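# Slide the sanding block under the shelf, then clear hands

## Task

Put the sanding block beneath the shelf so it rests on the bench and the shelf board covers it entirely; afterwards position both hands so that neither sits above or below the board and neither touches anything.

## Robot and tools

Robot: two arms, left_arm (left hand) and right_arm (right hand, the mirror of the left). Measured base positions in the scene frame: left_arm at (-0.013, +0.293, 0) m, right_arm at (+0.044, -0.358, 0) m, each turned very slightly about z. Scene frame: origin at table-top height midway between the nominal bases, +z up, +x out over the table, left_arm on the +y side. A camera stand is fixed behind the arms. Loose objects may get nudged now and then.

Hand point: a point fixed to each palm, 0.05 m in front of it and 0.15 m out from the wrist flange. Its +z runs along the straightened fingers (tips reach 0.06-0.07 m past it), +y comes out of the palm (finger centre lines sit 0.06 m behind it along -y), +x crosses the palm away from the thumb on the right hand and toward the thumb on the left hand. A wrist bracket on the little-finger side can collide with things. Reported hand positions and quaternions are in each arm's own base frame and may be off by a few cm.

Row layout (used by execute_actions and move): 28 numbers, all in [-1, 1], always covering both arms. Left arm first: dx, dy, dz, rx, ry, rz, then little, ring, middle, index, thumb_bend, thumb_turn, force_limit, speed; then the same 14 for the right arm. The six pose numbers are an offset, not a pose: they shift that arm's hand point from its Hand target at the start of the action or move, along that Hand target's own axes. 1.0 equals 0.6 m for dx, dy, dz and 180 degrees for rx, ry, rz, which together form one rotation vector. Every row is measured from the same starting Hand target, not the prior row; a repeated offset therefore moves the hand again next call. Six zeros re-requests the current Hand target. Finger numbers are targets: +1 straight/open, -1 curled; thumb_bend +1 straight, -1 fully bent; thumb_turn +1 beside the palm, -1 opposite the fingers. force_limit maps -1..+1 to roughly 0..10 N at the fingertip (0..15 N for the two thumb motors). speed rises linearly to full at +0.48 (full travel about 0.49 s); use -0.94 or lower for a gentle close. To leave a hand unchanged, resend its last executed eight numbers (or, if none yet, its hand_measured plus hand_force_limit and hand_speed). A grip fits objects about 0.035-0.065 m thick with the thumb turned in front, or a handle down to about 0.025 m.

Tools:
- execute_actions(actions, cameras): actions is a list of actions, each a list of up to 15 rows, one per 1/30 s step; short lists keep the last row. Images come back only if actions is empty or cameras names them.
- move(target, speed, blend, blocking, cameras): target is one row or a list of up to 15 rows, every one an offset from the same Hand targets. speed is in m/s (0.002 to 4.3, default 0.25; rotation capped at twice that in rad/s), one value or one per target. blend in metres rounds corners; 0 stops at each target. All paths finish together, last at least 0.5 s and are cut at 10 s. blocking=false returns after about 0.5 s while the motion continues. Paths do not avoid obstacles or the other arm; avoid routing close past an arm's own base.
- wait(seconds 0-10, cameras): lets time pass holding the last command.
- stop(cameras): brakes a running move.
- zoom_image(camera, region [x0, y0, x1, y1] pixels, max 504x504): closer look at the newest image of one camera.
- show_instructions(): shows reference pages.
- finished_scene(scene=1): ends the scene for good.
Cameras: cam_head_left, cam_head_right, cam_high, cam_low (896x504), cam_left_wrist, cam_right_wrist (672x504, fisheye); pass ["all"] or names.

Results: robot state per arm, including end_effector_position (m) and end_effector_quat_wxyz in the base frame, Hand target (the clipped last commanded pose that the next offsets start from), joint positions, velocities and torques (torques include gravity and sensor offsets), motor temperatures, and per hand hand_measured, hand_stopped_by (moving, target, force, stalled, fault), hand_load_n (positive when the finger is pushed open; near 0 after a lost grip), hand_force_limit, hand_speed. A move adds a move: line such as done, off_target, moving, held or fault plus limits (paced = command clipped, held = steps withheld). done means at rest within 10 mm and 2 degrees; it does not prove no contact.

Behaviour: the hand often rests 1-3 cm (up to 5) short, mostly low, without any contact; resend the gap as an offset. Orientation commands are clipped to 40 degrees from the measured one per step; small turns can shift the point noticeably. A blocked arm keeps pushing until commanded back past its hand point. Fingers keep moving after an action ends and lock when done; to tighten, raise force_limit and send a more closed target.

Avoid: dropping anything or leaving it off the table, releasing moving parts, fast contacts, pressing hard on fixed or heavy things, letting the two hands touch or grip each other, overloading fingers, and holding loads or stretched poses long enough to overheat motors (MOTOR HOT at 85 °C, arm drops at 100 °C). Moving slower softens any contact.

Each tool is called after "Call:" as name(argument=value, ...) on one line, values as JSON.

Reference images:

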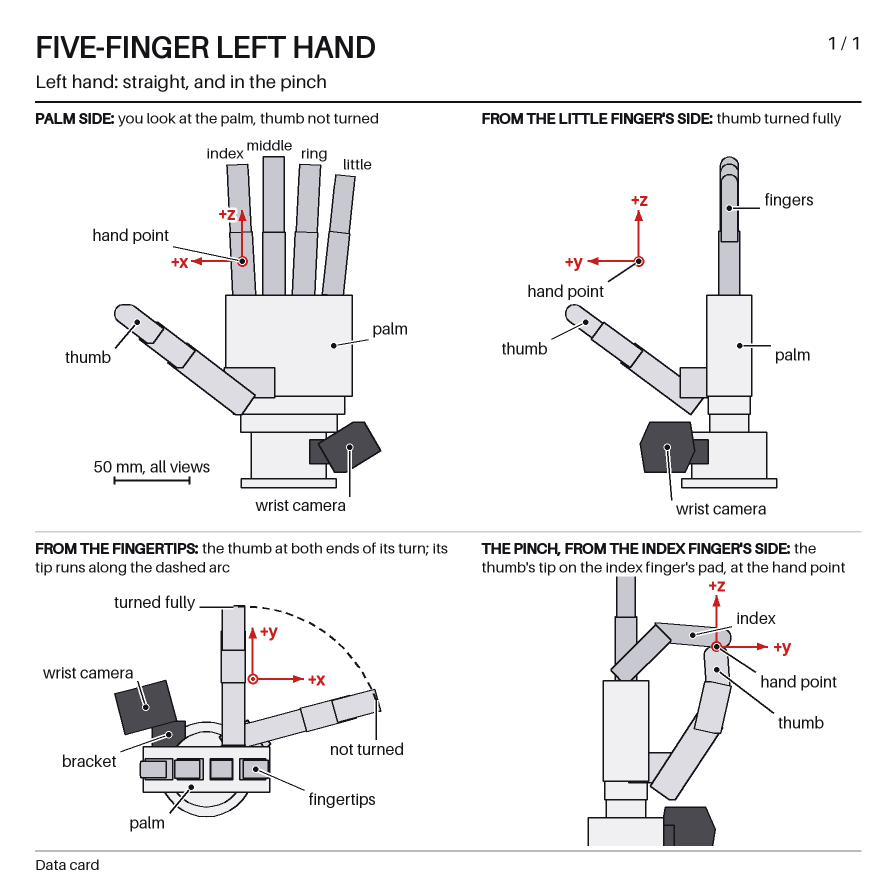

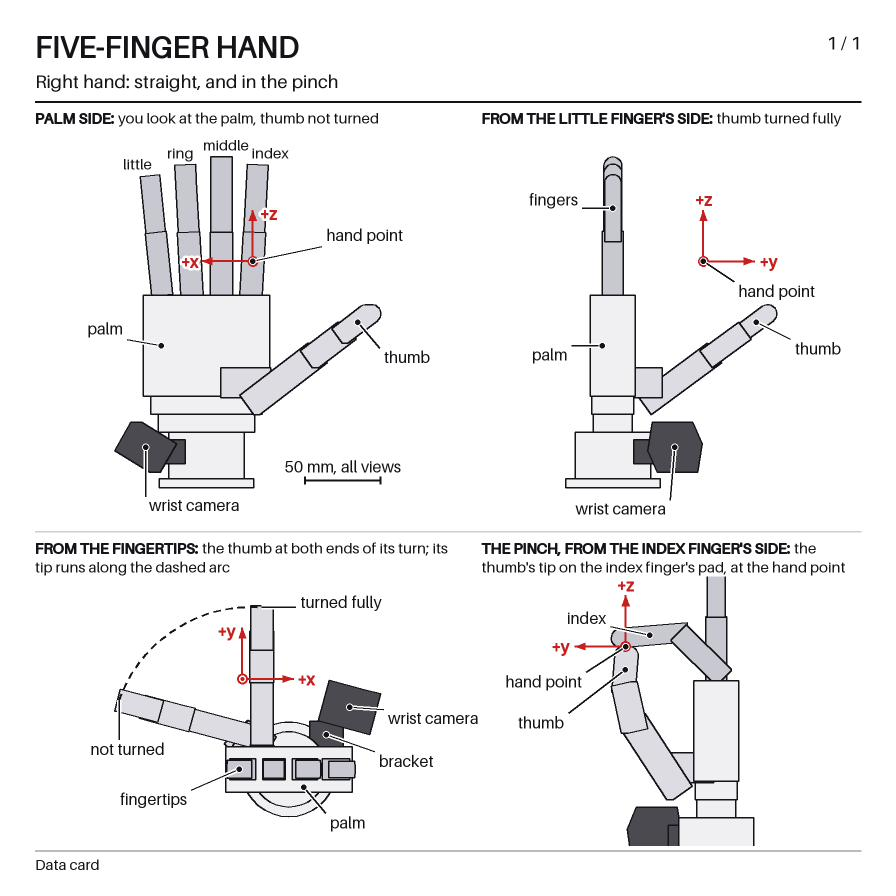

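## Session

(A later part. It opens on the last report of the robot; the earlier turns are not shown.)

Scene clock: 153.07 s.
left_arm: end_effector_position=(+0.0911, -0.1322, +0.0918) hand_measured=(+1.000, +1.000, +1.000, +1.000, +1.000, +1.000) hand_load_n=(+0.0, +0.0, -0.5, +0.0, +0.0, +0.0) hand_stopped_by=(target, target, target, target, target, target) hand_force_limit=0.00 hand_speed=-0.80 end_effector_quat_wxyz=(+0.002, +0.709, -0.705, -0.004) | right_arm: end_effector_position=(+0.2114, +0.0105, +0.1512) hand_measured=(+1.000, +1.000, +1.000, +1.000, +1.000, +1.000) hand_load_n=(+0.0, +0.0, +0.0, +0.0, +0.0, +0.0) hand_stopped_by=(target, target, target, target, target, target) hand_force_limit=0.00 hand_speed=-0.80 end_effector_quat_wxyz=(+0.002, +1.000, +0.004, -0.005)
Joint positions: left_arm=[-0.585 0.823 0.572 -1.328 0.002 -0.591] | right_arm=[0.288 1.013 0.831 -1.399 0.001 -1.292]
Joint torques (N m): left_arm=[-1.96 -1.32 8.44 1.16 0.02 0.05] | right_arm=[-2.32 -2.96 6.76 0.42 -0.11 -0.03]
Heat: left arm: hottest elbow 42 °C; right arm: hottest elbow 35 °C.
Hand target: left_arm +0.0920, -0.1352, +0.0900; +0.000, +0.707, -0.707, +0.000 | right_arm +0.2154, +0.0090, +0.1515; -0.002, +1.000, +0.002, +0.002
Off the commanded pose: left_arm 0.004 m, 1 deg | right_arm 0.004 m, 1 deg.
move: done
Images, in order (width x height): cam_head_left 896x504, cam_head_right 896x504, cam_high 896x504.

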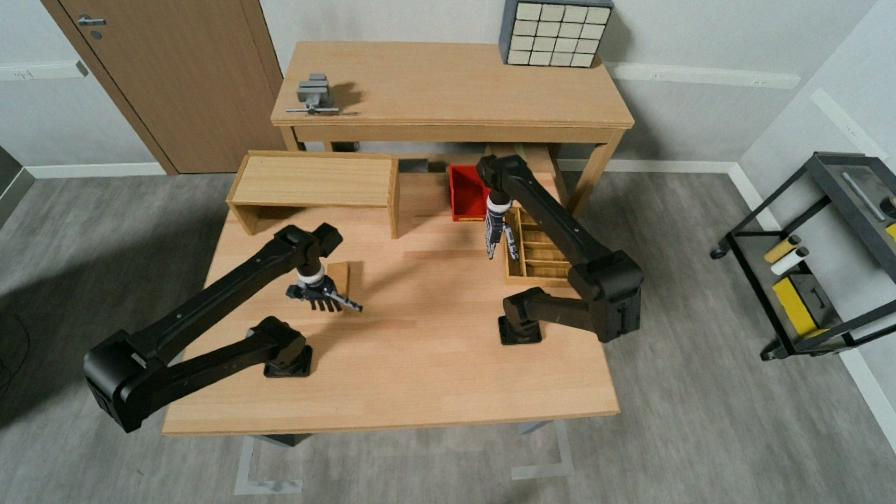

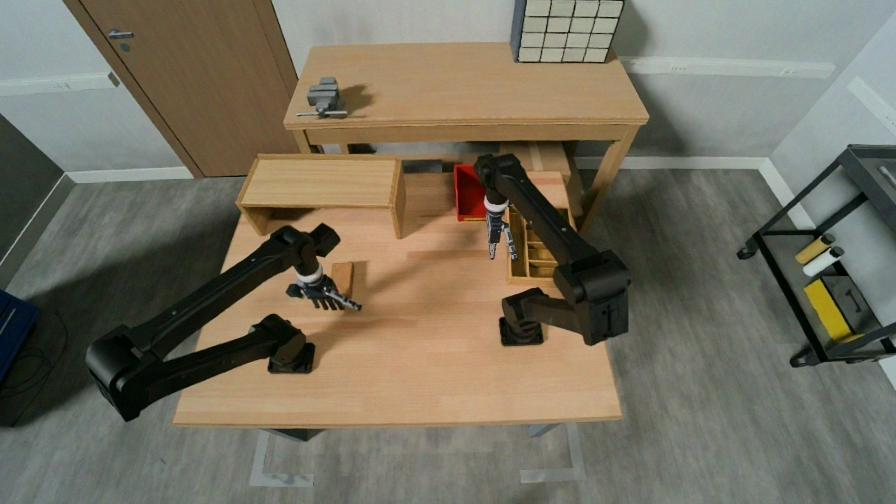

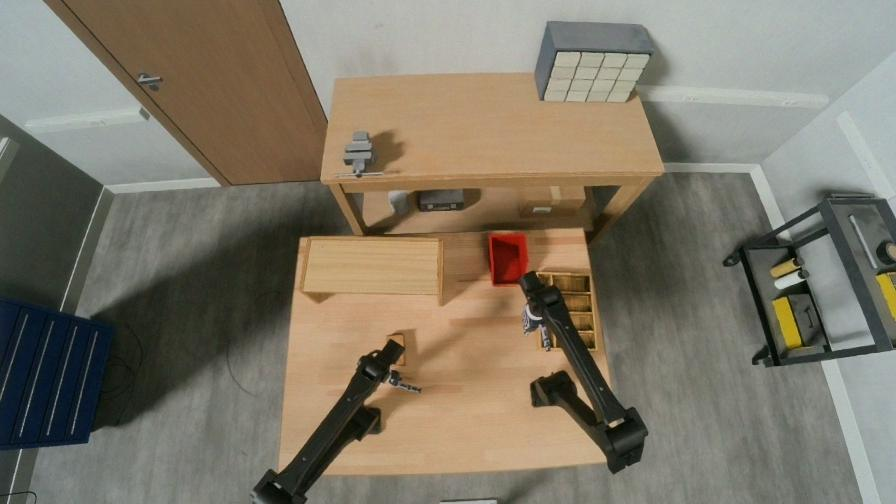

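Call:
move(target=[0.0383,0,0.0,0,0,0,1,1,1,1,1,1,0,-0.8,0,0,0,0,0,0,1,1,1,1,1,1,0,-0.8], speed=0.1, cameras=["cam_high","cam_head_left","cam_head_right"])

Call:
zoom_image(camera="cam_head_left", region=[260, 220, 420, 330])

Call:
zoom_image(camera="cam_head_right", region=[260, 220, 420, 330])

Scene clock: 160.37 s.
left_arm: end_effector_position=(+0.0850, -0.1497, +0.0855) hand_measured=(+1.000, +1.000, +1.000, +1.000, +1.000, +1.000) hand_load_n=(+0.0, +0.0, +0.0, +0.0, +0.0, +0.0) hand_stopped_by=(target, target, target, target, target, target) hand_force_limit=0.00 hand_speed=-0.80 end_effector_quat_wxyz=(+0.002, +0.709, -0.705, -0.010) | right_arm: end_effector_position=(+0.2114, +0.0105, +0.1512) hand_measured=(+1.000, +1.000, +1.000, +1.000, +1.000, +1.000) hand_load_n=(+0.0, +0.0, +0.0, +0.0, +0.0, +0.0) hand_stopped_by=(target, target, target, target, target, target) hand_force_limit=0.00 hand_speed=-0.80 end_effector_quat_wxyz=(+0.002, +1.000, +0.004, -0.005)
Joint positions: left_arm=[-0.68 0.862 0.572 -1.301 0.002 -0.686] | right_arm=[0.288 1.013 0.831 -1.399 0.001 -1.292]
Joint torques (N m): left_arm=[-1.96 -0.85 10.32 1.09 0.03 0.02] | right_arm=[-2.37 -3.19 6.95 0.54 -0.09 -0.01]
Heat: left arm: hottest elbow 42 °C; right arm: hottest elbow 34 °C.
Hand target: left_arm +0.0919, -0.1582, +0.0900; +0.000, +0.707, -0.707, +0.000 | right_arm +0.2154, +0.0090, +0.1515; -0.002, +1.000, +0.002, +0.002
Off the commanded pose: left_arm 0.012 m, 1 deg | right_arm 0.004 m, 1 deg.
move: off_target (left_arm)
Images, in order (width x height): cam_head_left 896x504, cam_head_right 896x504, cam_high 896x504.

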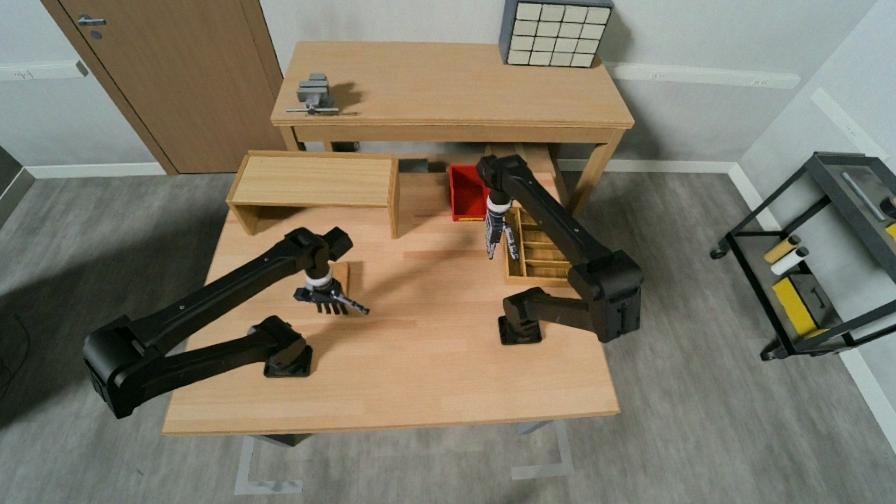

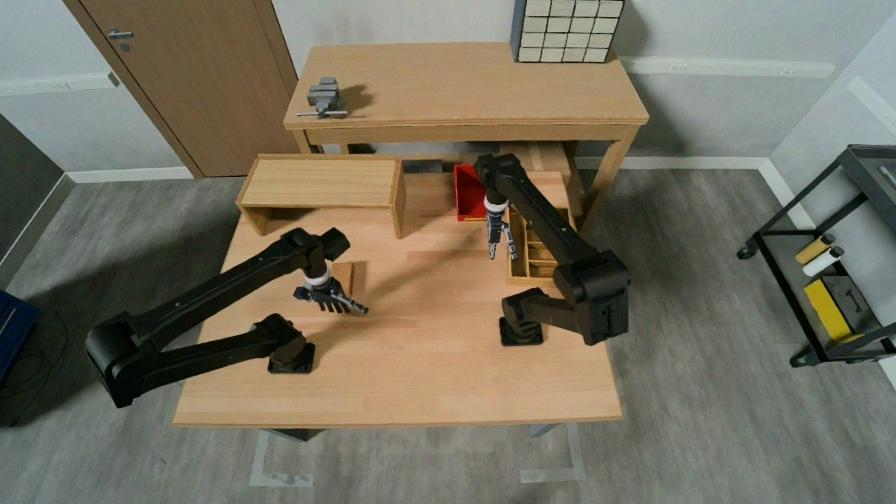

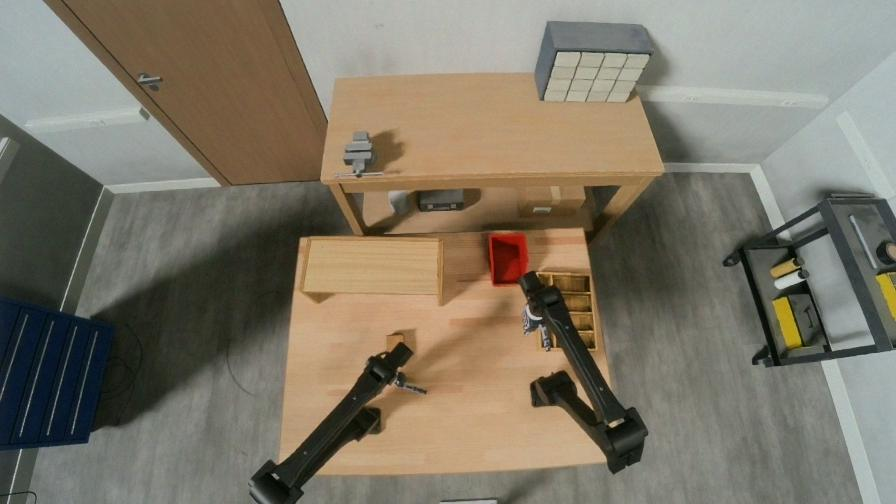

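Scaled by 3.150 from the camera's 896x504 image, which has a finer 1280x720 frame.

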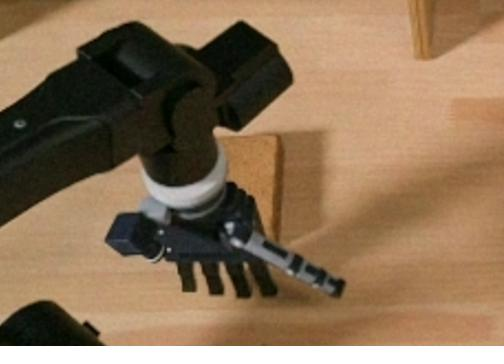

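Scaled by 3.150 from the camera's 896x504 image, which has a finer 1280x720 frame.

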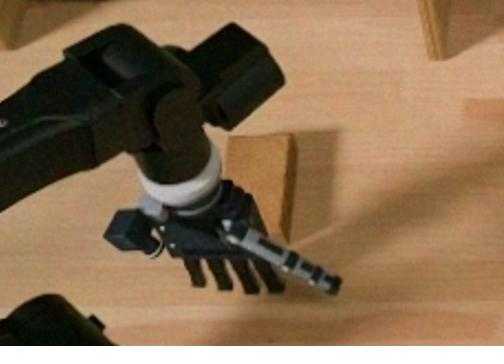

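Call:
move(target=[0.009,-0.308,-0.0067,0,0,0,1,1,1,1,1,1,0,-0.8,0,0,0,0,0,0,1,1,1,1,1,1,0,-0.8], speed=0.1, cameras=["cam_high","cam_head_left","cam_head_right","cam_left_wrist"])

Call:
zoom_image(camera="cam_head_left", region=[220, 150, 420, 300])

Call:
zoom_image(camera="cam_high", region=[280, 220, 480, 400])

Scene clock: 172.40 s.
left_arm: end_effector_position=(+0.2496, -0.1570, +0.0838) hand_measured=(+1.000, +1.000, +1.000, +1.000, +1.000, +1.000) hand_load_n=(-0.5, -1.0, +0.0, +0.0, +0.0, +0.0) hand_stopped_by=(target, target, target, target, target, target) hand_force_limit=0.00 hand_speed=-0.80 end_effector_quat_wxyz=(+0.009, +0.706, -0.708, -0.025) | right_arm: end_effector_position=(+0.2114, +0.0105, +0.1512) hand_measured=(+1.000, +1.000, +1.000, +1.000, +1.000, +1.000) hand_load_n=(+0.0, +0.0, +0.0, +0.0, +0.0, +0.0) hand_stopped_by=(target, target, target, target, target, target) hand_force_limit=0.00 hand_speed=-0.80 end_effector_quat_wxyz=(+0.002, +1.000, +0.004, -0.005)
Joint positions: left_arm=[-0.387 1.348 0.9 -1.175 -0.002 -0.384] | right_arm=[0.288 1.013 0.831 -1.399 0.001 -1.292]
Joint torques (N m): left_arm=[0.15 -8 12.59 1.07 0.16 0.2] | right_arm=[-2.43 -3.08 6.95 0.58 -0.1 -0.02]
Heat: left arm: hottest elbow 42 °C; right arm: hottest elbow 33 °C.
Hand target: left_arm +0.2768, -0.1635, +0.0939; +0.000, +0.707, -0.707, +0.000 | right_arm +0.2154, +0.0090, +0.1515; -0.002, +1.000, +0.002, +0.002
Off the commanded pose: left_arm 0.030 m, 3 deg | right_arm 0.004 m, 1 deg.
move: off_target (left_arm)
Images, in order (width x height): cam_head_left 896x504, cam_head_right 896x504, cam_high 896x504, cam_left_wrist 672x504.

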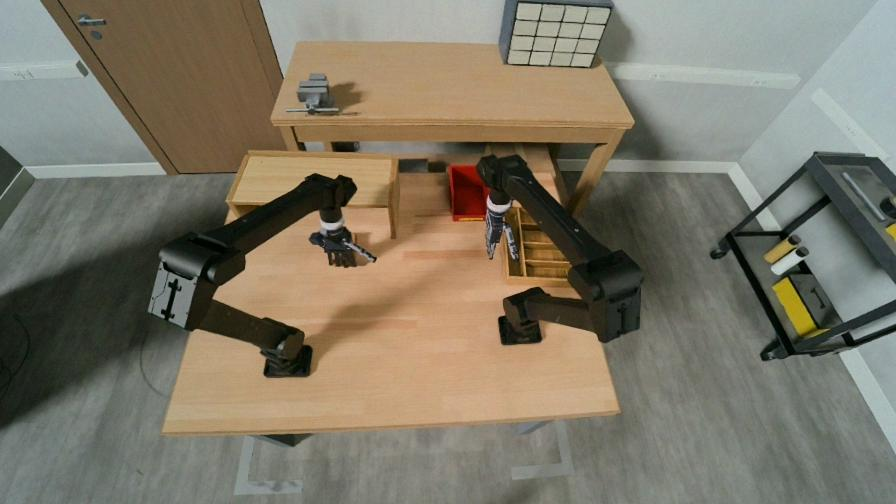

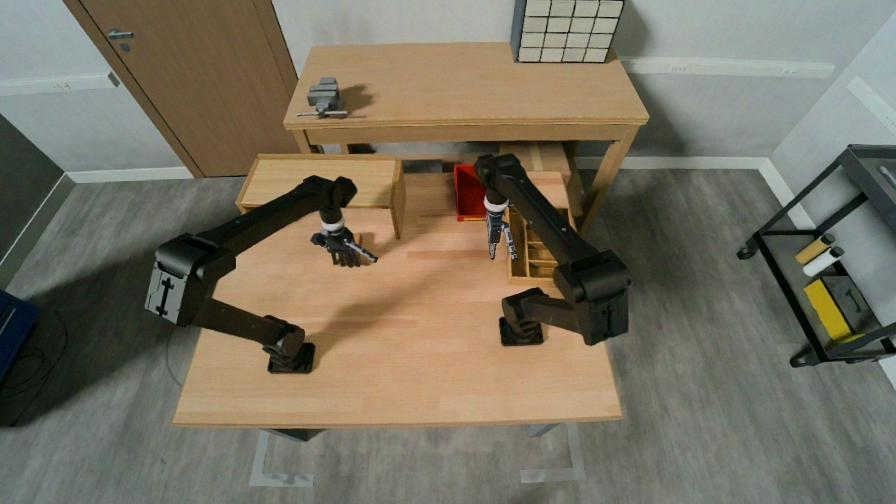

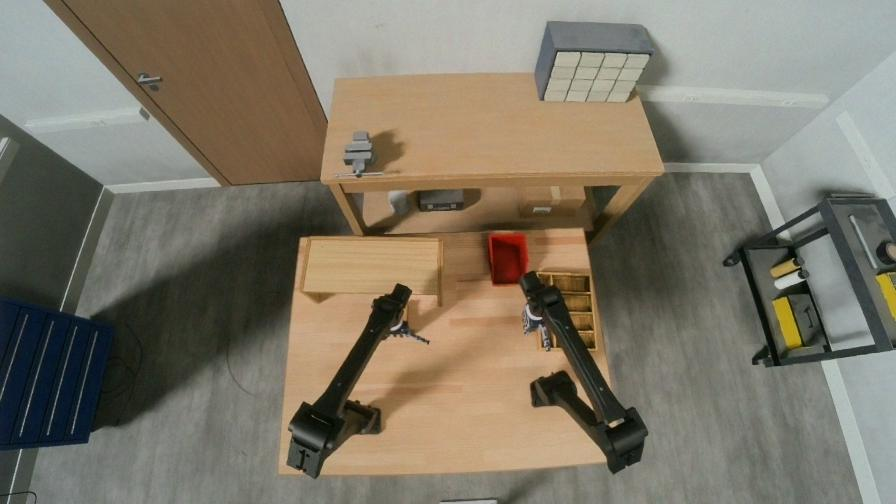

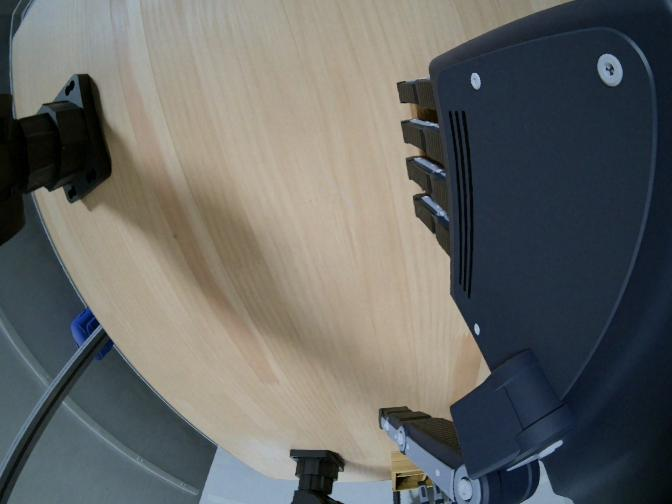

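Scaled by 2.520 from the camera's 896x504 image, which has a finer 1280x720 frame.

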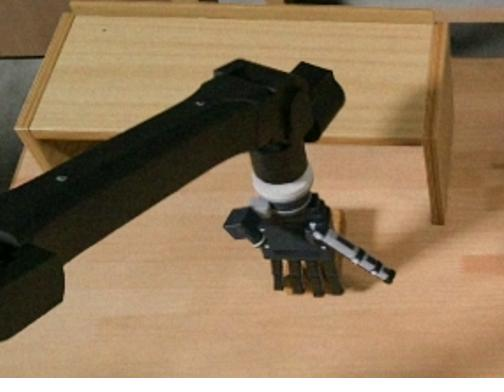

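Scaled by 2.520 from the camera's 896x504 image, which has a finer 1280x720 frame.

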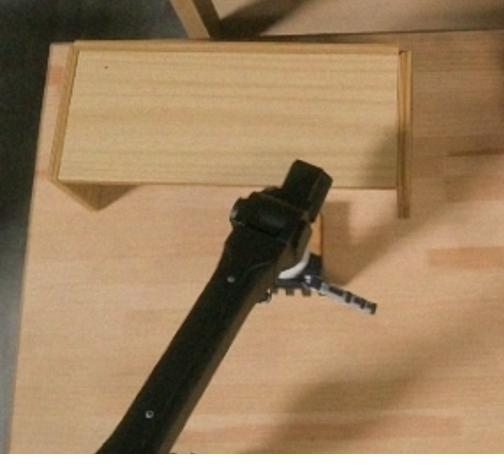

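Call:
move(target=[0.0,0.103,0.0867,0.2222,0,0,1,1,1,1,1,1,0,-0.8,0,0,0,0,0,0,1,1,1,1,1,1,0,-0.8], speed=0.15, cameras=["cam_high","cam_head_left","cam_low","cam_left_wrist"])

Call:
zoom_image(camera="cam_head_left", region=[220, 150, 420, 300])

Call:
zoom_image(camera="cam_low", region=[340, 170, 640, 340])

Scene clock: 182.90 s.
left_arm: end_effector_position=(+0.2128, -0.1568, +0.0378) hand_measured=(+1.000, +1.000, +1.000, +1.000, +1.000, +1.000) hand_load_n=(+0.0, +0.0, +0.0, +0.0, -0.5, +0.0) hand_stopped_by=(target, target, target, target, target, target) hand_force_limit=0.00 hand_speed=-0.80 end_effector_quat_wxyz=(-0.243, +0.666, -0.668, +0.225) | right_arm: end_effector_position=(+0.2114, +0.0105, +0.1512) hand_measured=(+1.000, +1.000, +1.000, +1.000, +1.000, +1.000) hand_load_n=(+0.0, +0.0, +0.0, +0.0, +0.0, +0.0) hand_stopped_by=(target, target, target, target, target, target) hand_force_limit=0.00 hand_speed=-0.80 end_effector_quat_wxyz=(+0.002, +1.000, +0.004, -0.005)
Joint positions: left_arm=[-0.756 0.798 0.375 -0.636 -0.461 -0.631] | right_arm=[0.288 1.013 0.831 -1.399 0.001 -1.292]
Joint torques (N m): left_arm=[-2.02 -2.84 8.83 2.51 -0.37 0.06] | right_arm=[-2.49 -2.84 6.87 0.54 -0.11 0.02]
Heat: left arm: hottest elbow 43 °C; right arm: hottest elbow 33 °C.
Hand target: left_arm +0.2150, -0.1636, +0.0420; -0.242, +0.665, -0.664, +0.242 | right_arm +0.2154, +0.0090, +0.1515; -0.002, +1.000, +0.002, +0.002
Off the commanded pose: left_arm 0.008 m, 2 deg | right_arm 0.004 m, 1 deg.
move: done
Images, in order (width x height): cam_head_left 896x504, cam_high 896x504, cam_low 896x504, cam_left_wrist 672x504.

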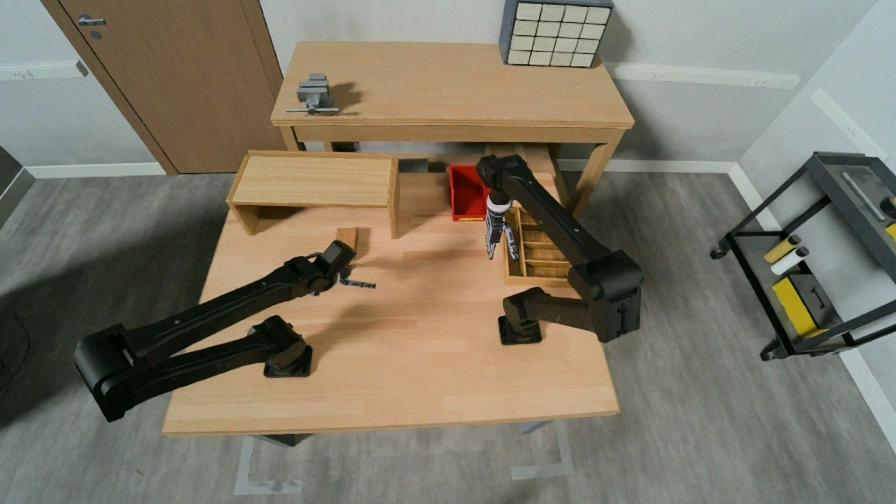

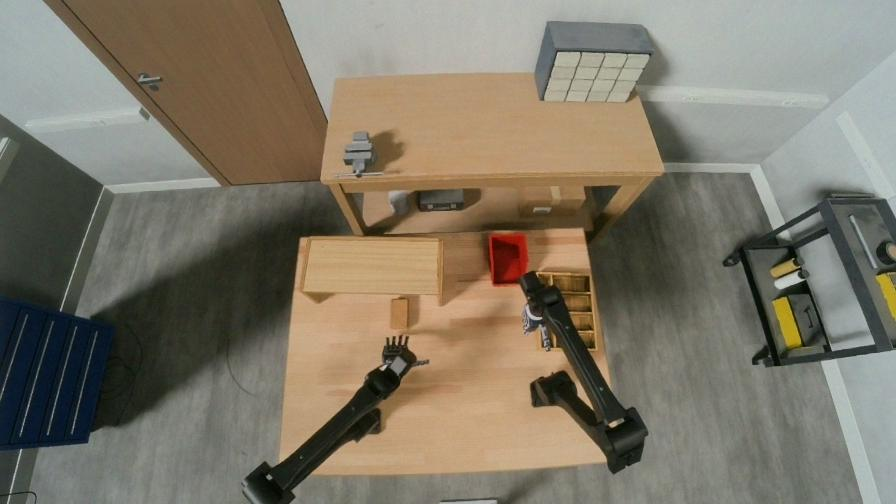

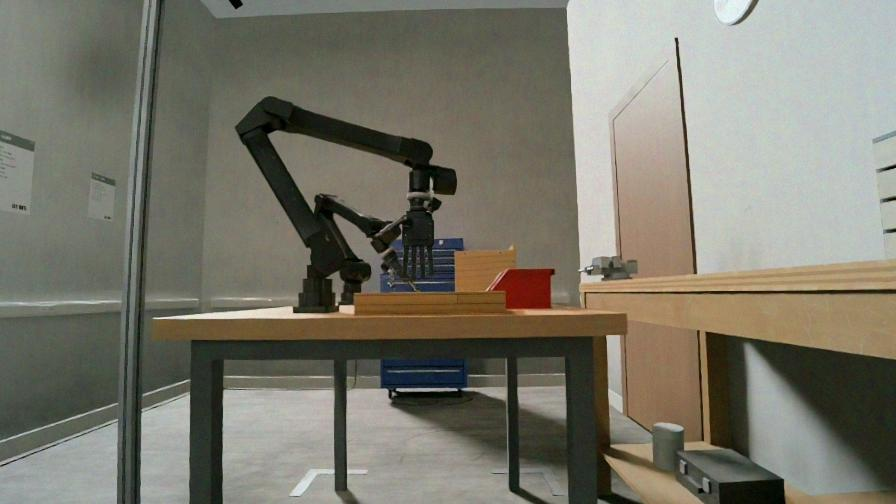

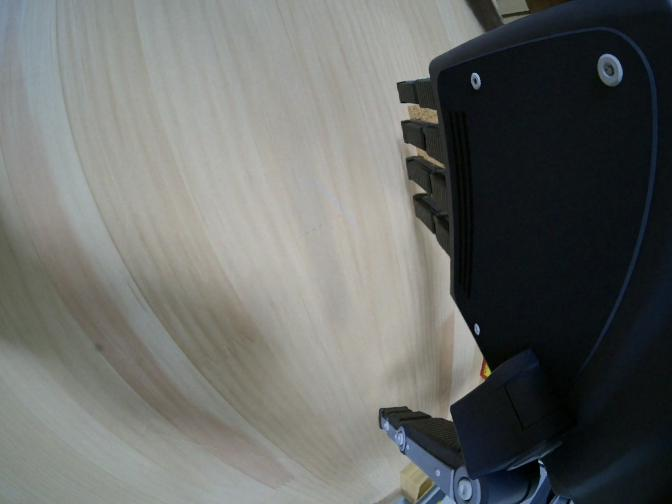

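Scaled by 2.520 from the camera's 896x504 image, which has a finer 1280x720 frame.

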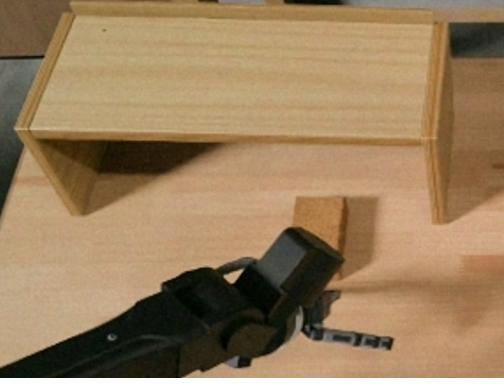

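Scaled by 1.680 from the camera's 896x504 image, which has a finer 1280x720 frame.

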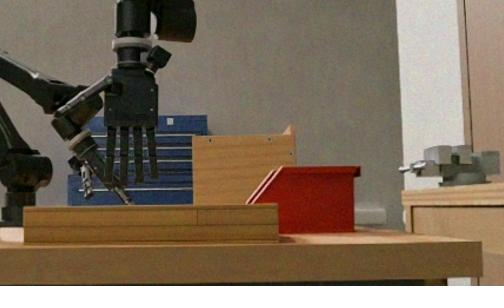

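Call:
move(target=[-0.003,-0.1532,0.1286,0,0,0,1,1,1,1,1,1,0,-0.8,0,0,0,0,0,0,1,1,1,1,1,1,0,-0.8], speed=0.1, cameras=["cam_high","cam_head_left","cam_low","cam_left_wrist"])

Call:
zoom_image(camera="cam_head_left", region=[220, 150, 420, 300])

Call:
zoom_image(camera="cam_high", region=[280, 220, 480, 400])

Scene clock: 193.77 s.
left_arm: end_effector_position=(+0.3066, -0.1524, +0.0253) hand_measured=(+1.000, +1.000, +1.000, +1.000, +1.000, +1.000) hand_load_n=(+0.0, +0.0, -0.5, +0.0, +0.0, -0.5) hand_stopped_by=(target, target, target, target, target, target) hand_force_limit=0.00 hand_speed=-0.80 end_effector_quat_wxyz=(-0.233, +0.665, -0.675, +0.219) | right_arm: end_effector_position=(+0.2114, +0.0105, +0.1512) hand_measured=(+1.000, +1.000, +1.000, +1.000, +1.000, +1.000) hand_load_n=(+0.0, +0.0, -0.5, +0.0, +0.0, +0.0) hand_stopped_by=(target, target, target, target, target, target) hand_force_limit=0.00 hand_speed=-0.80 end_effector_quat_wxyz=(+0.002, +1.000, +0.004, -0.005)
Joint positions: left_arm=[-0.486 1.115 0.495 -0.363 -0.301 -0.38] | right_arm=[0.288 1.013 0.831 -1.399 0.001 -1.292]
Joint torques (N m): left_arm=[0.21 -4.42 12.59 2.95 0 0.27] | right_arm=[-2.78 -3.49 6.76 0.58 -0.08 0]
Heat: left arm: hottest elbow 42 °C; right arm: hottest elbow 32 °C.
Hand target: left_arm +0.3350, -0.1618, +0.0419; -0.242, +0.665, -0.664, +0.242 | right_arm +0.2154, +0.0090, +0.1515; -0.002, +1.000, +0.002, +0.002
Off the commanded pose: left_arm 0.034 m, 3 deg | right_arm 0.004 m, 1 deg.
move: off_target (left_arm)
Images, in order (width x height): cam_head_left 896x504, cam_high 896x504, cam_low 896x504, cam_left_wrist 672x504.

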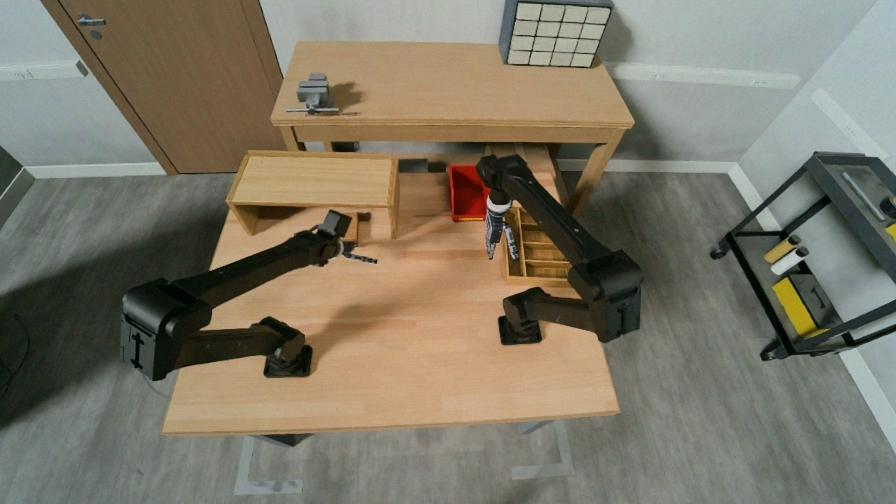

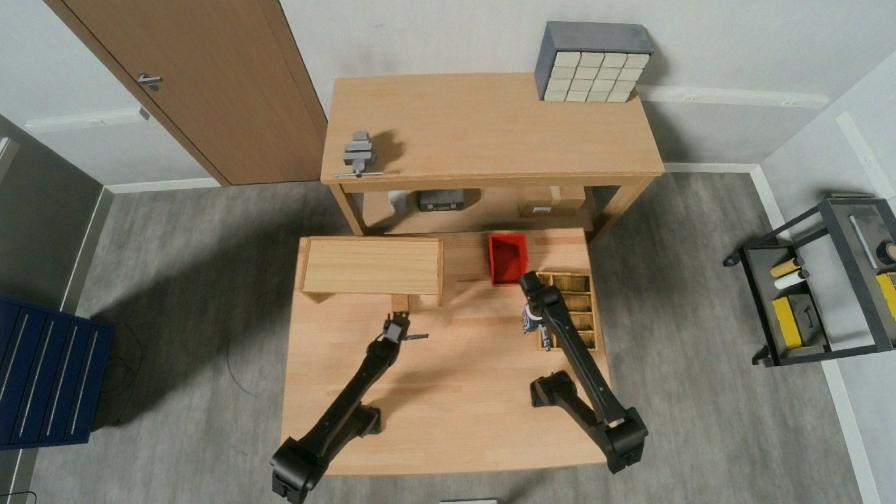

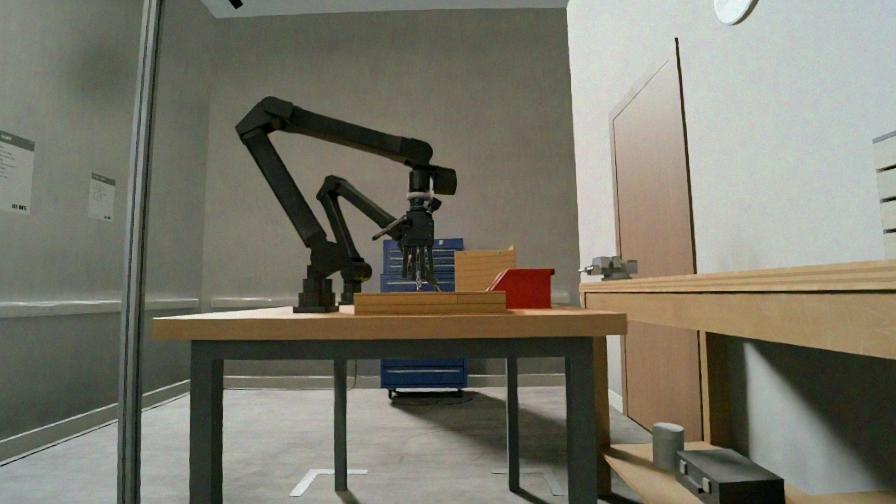

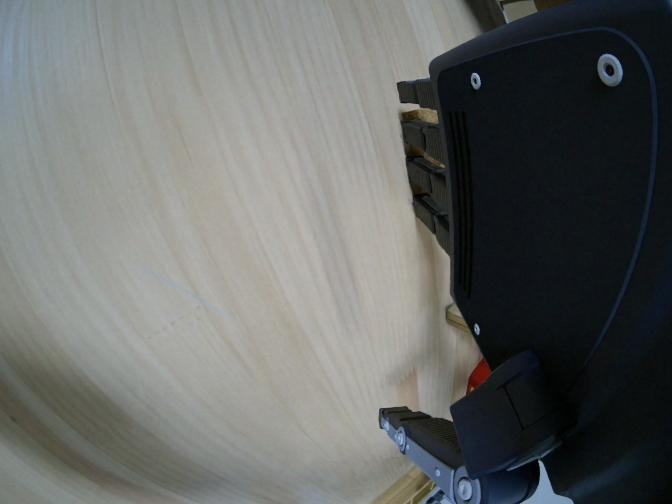

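Scaled by 2.520 from the camera's 896x504 image, which has a finer 1280x720 frame.

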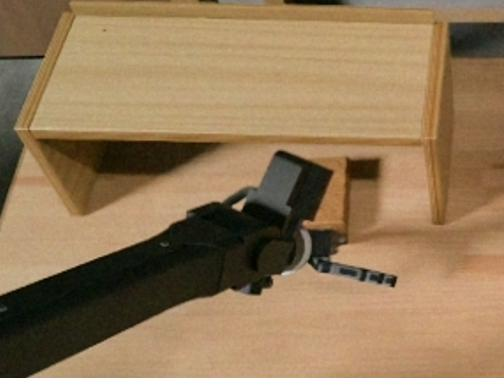

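Scaled by 2.520 from the camera's 896x504 image, which has a finer 1280x720 frame.

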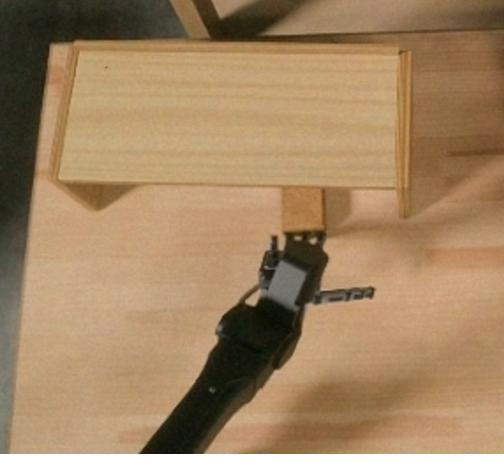

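Call:
move(target=[-0.0015,-0.0916,0.0464,0,0,0,1,1,1,1,1,1,0,-0.8,0,0,0,0,0,0,1,1,1,1,1,1,0,-0.8], speed=0.1, cameras=["cam_high","cam_head_left","cam_low"])

Call:
zoom_image(camera="cam_head_left", region=[220, 150, 420, 300])

Call:
zoom_image(camera="cam_high", region=[280, 220, 480, 400])

Scene clock: 201.83 s.
left_arm: end_effector_position=(+0.3631, -0.1535, +0.0373) hand_measured=(+1.000, +1.000, +1.000, +1.000, +1.000, +1.000) hand_load_n=(+0.0, +0.0, -0.5, +0.0, +0.0, +0.0) hand_stopped_by=(target, target, target, target, target, target) hand_force_limit=0.00 hand_speed=-0.80 end_effector_quat_wxyz=(-0.230, +0.666, -0.675, +0.217) | right_arm: end_effector_position=(+0.2114, +0.0105, +0.1512) hand_measured=(+1.000, +1.000, +1.000, +1.000, +1.000, +1.000) hand_load_n=(+0.0, +0.0, +0.0, +0.0, +0.0, +0.0) hand_stopped_by=(target, target, target, target, target, target) hand_force_limit=0.00 hand_speed=-0.80 end_effector_quat_wxyz=(+0.002, +1.000, +0.004, -0.005)
Joint positions: left_arm=[-0.403 1.252 0.636 -0.356 -0.25 -0.312] | right_arm=[0.288 1.013 0.831 -1.399 0.001 -1.292]
Joint torques (N m): left_arm=[0.15 -6.65 13.03 2.93 -0.01 0.17] | right_arm=[-2.61 -2.55 6.74 0.49 -0.09 -0.01]
Heat: left arm: hottest elbow 44 °C; right arm: hottest elbow 32 °C.
Hand target: left_arm +0.3950, -0.1609, +0.0559; -0.242, +0.665, -0.664, +0.242 | right_arm +0.2154, +0.0090, +0.1515; -0.002, +1.000, +0.002, +0.002
Off the commanded pose: left_arm 0.038 m, 3 deg | right_arm 0.004 m, 1 deg.
move: off_target (left_arm)
Images, in order (width x height): cam_head_left 896x504, cam_high 896x504, cam_low 896x504.

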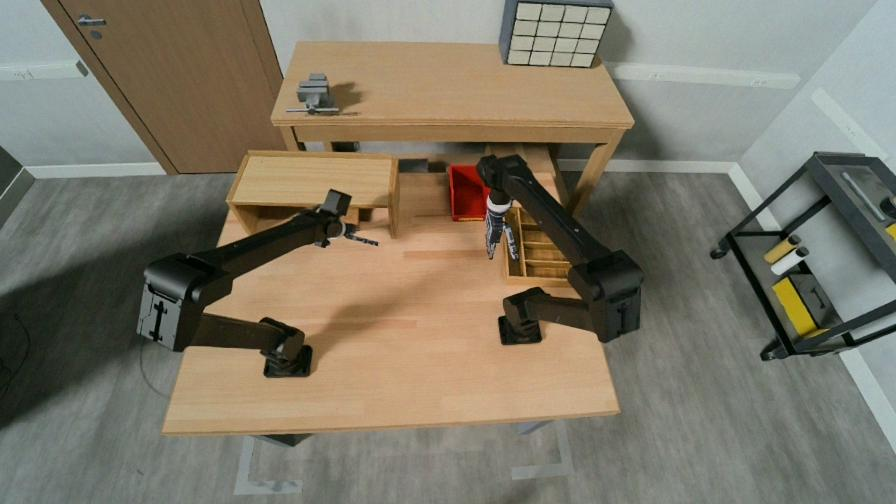

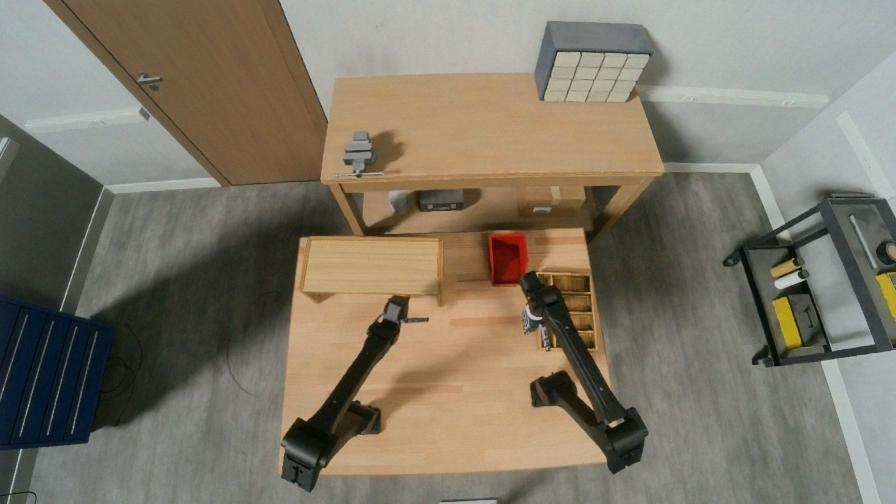

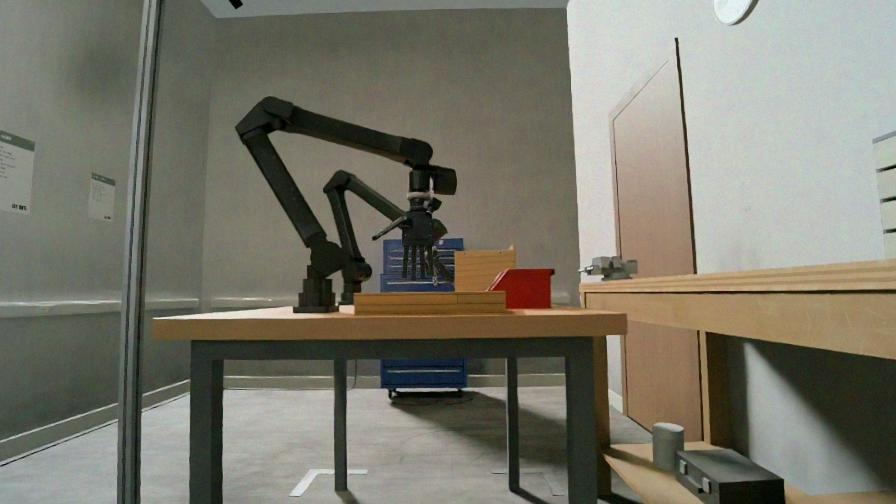

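Scaled by 2.520 from the camera's 896x504 image, which has a finer 1280x720 frame.

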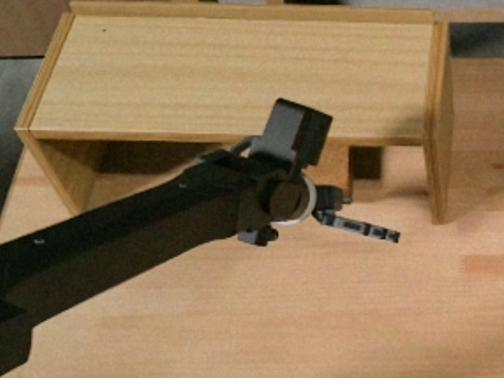

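Scaled by 2.520 from the camera's 896x504 image, which has a finer 1280x720 frame.

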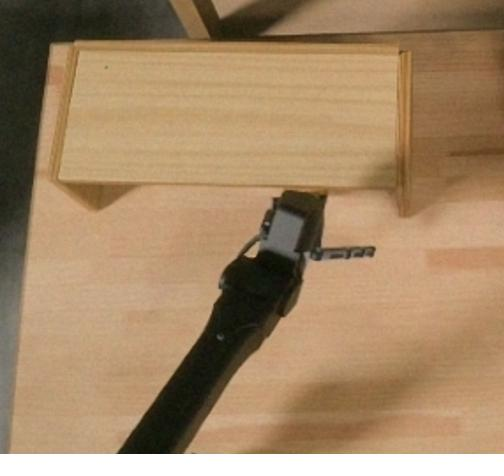

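Call:
move(target=[-0.001,-0.0319,0.0268,0,0,0,1,1,1,1,1,1,0,-0.8,0,0,0,0,0,0,1,1,1,1,1,1,0,-0.8], speed=0.08, cameras=["cam_high","cam_head_left"])

Call:
zoom_image(camera="cam_head_left", region=[220, 150, 420, 300])

Scene clock: 210.33 s.
left_arm: end_effector_position=(+0.3874, -0.1542, +0.0376) hand_measured=(+1.000, +1.000, +1.000, +1.000, +1.000, +1.000) hand_load_n=(+0.0, +0.0, -1.0, +0.0, +0.0, +0.0) hand_stopped_by=(target, target, target, target, target, target) hand_force_limit=0.00 hand_speed=-0.80 end_effector_quat_wxyz=(-0.228, +0.667, -0.676, +0.217) | right_arm: end_effector_position=(+0.2114, +0.0105, +0.1512) hand_measured=(+1.000, +1.000, +1.000, +1.000, +1.000, +1.000) hand_load_n=(+0.0, +0.5, +0.0, +0.0, +0.0, +0.0) hand_stopped_by=(target, target, target, target, target, target) hand_force_limit=0.00 hand_speed=-0.80 end_effector_quat_wxyz=(+0.002, +1.000, +0.004, -0.005)
Joint positions: left_arm=[-0.376 1.316 0.692 -0.344 -0.232 -0.29] | right_arm=[0.288 1.013 0.831 -1.399 0.001 -1.292]
Joint torques (N m): left_arm=[0.32 -8.18 12.96 2.97 -0.02 0.23] | right_arm=[-2.32 -2.61 6.99 0.44 -0.09 -0.02]
Heat: left arm: hottest elbow 45 °C; right arm: hottest elbow 32 °C.
Hand target: left_arm +0.4199, -0.1603, +0.0559; -0.242, +0.665, -0.664, +0.242 | right_arm +0.2154, +0.0090, +0.1515; -0.002, +1.000, +0.002, +0.002
Off the commanded pose: left_arm 0.038 m, 4 deg | right_arm 0.004 m, 1 deg.
move: off_target (left_arm)
Images, in order (width x height): cam_head_left 896x504, cam_high 896x504.

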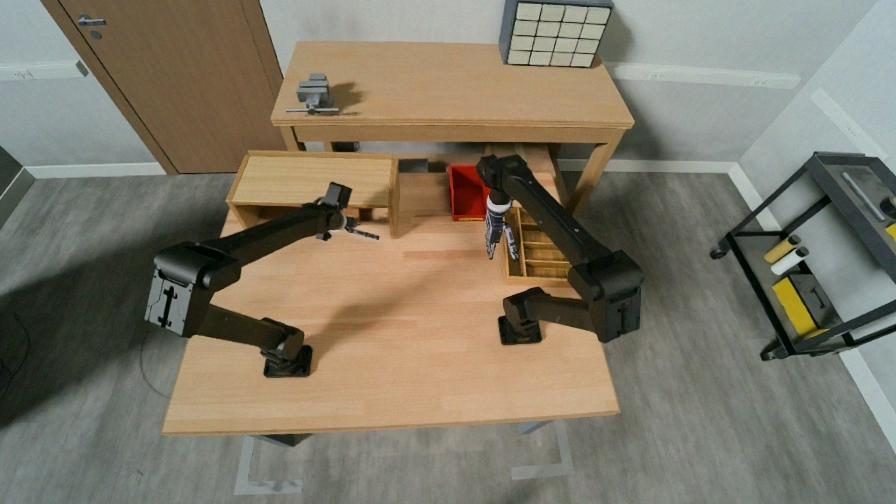

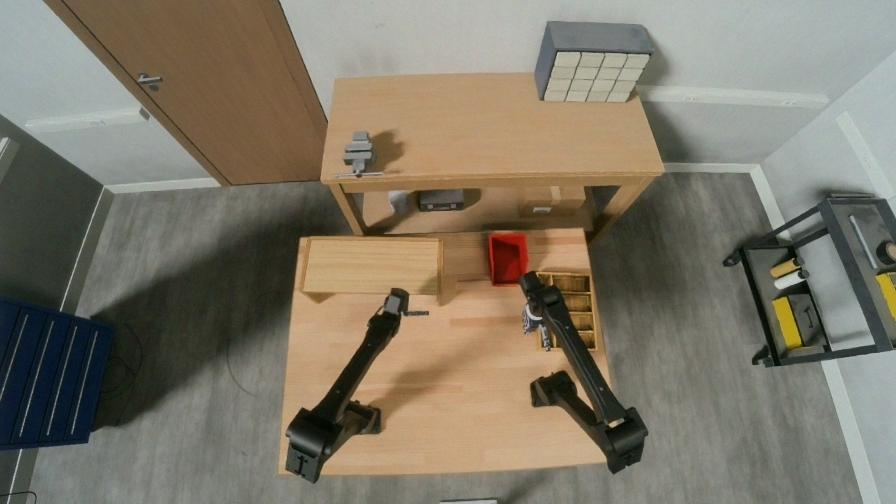

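Scaled by 2.520 from the camera's 896x504 image, which has a finer 1280x720 frame.

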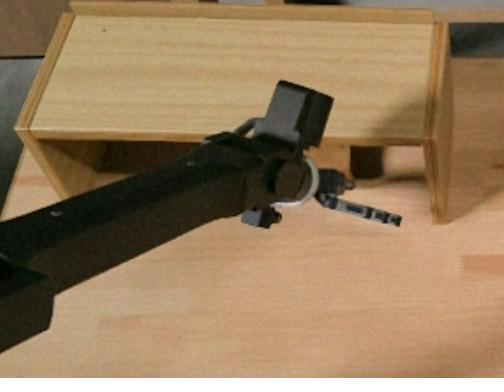

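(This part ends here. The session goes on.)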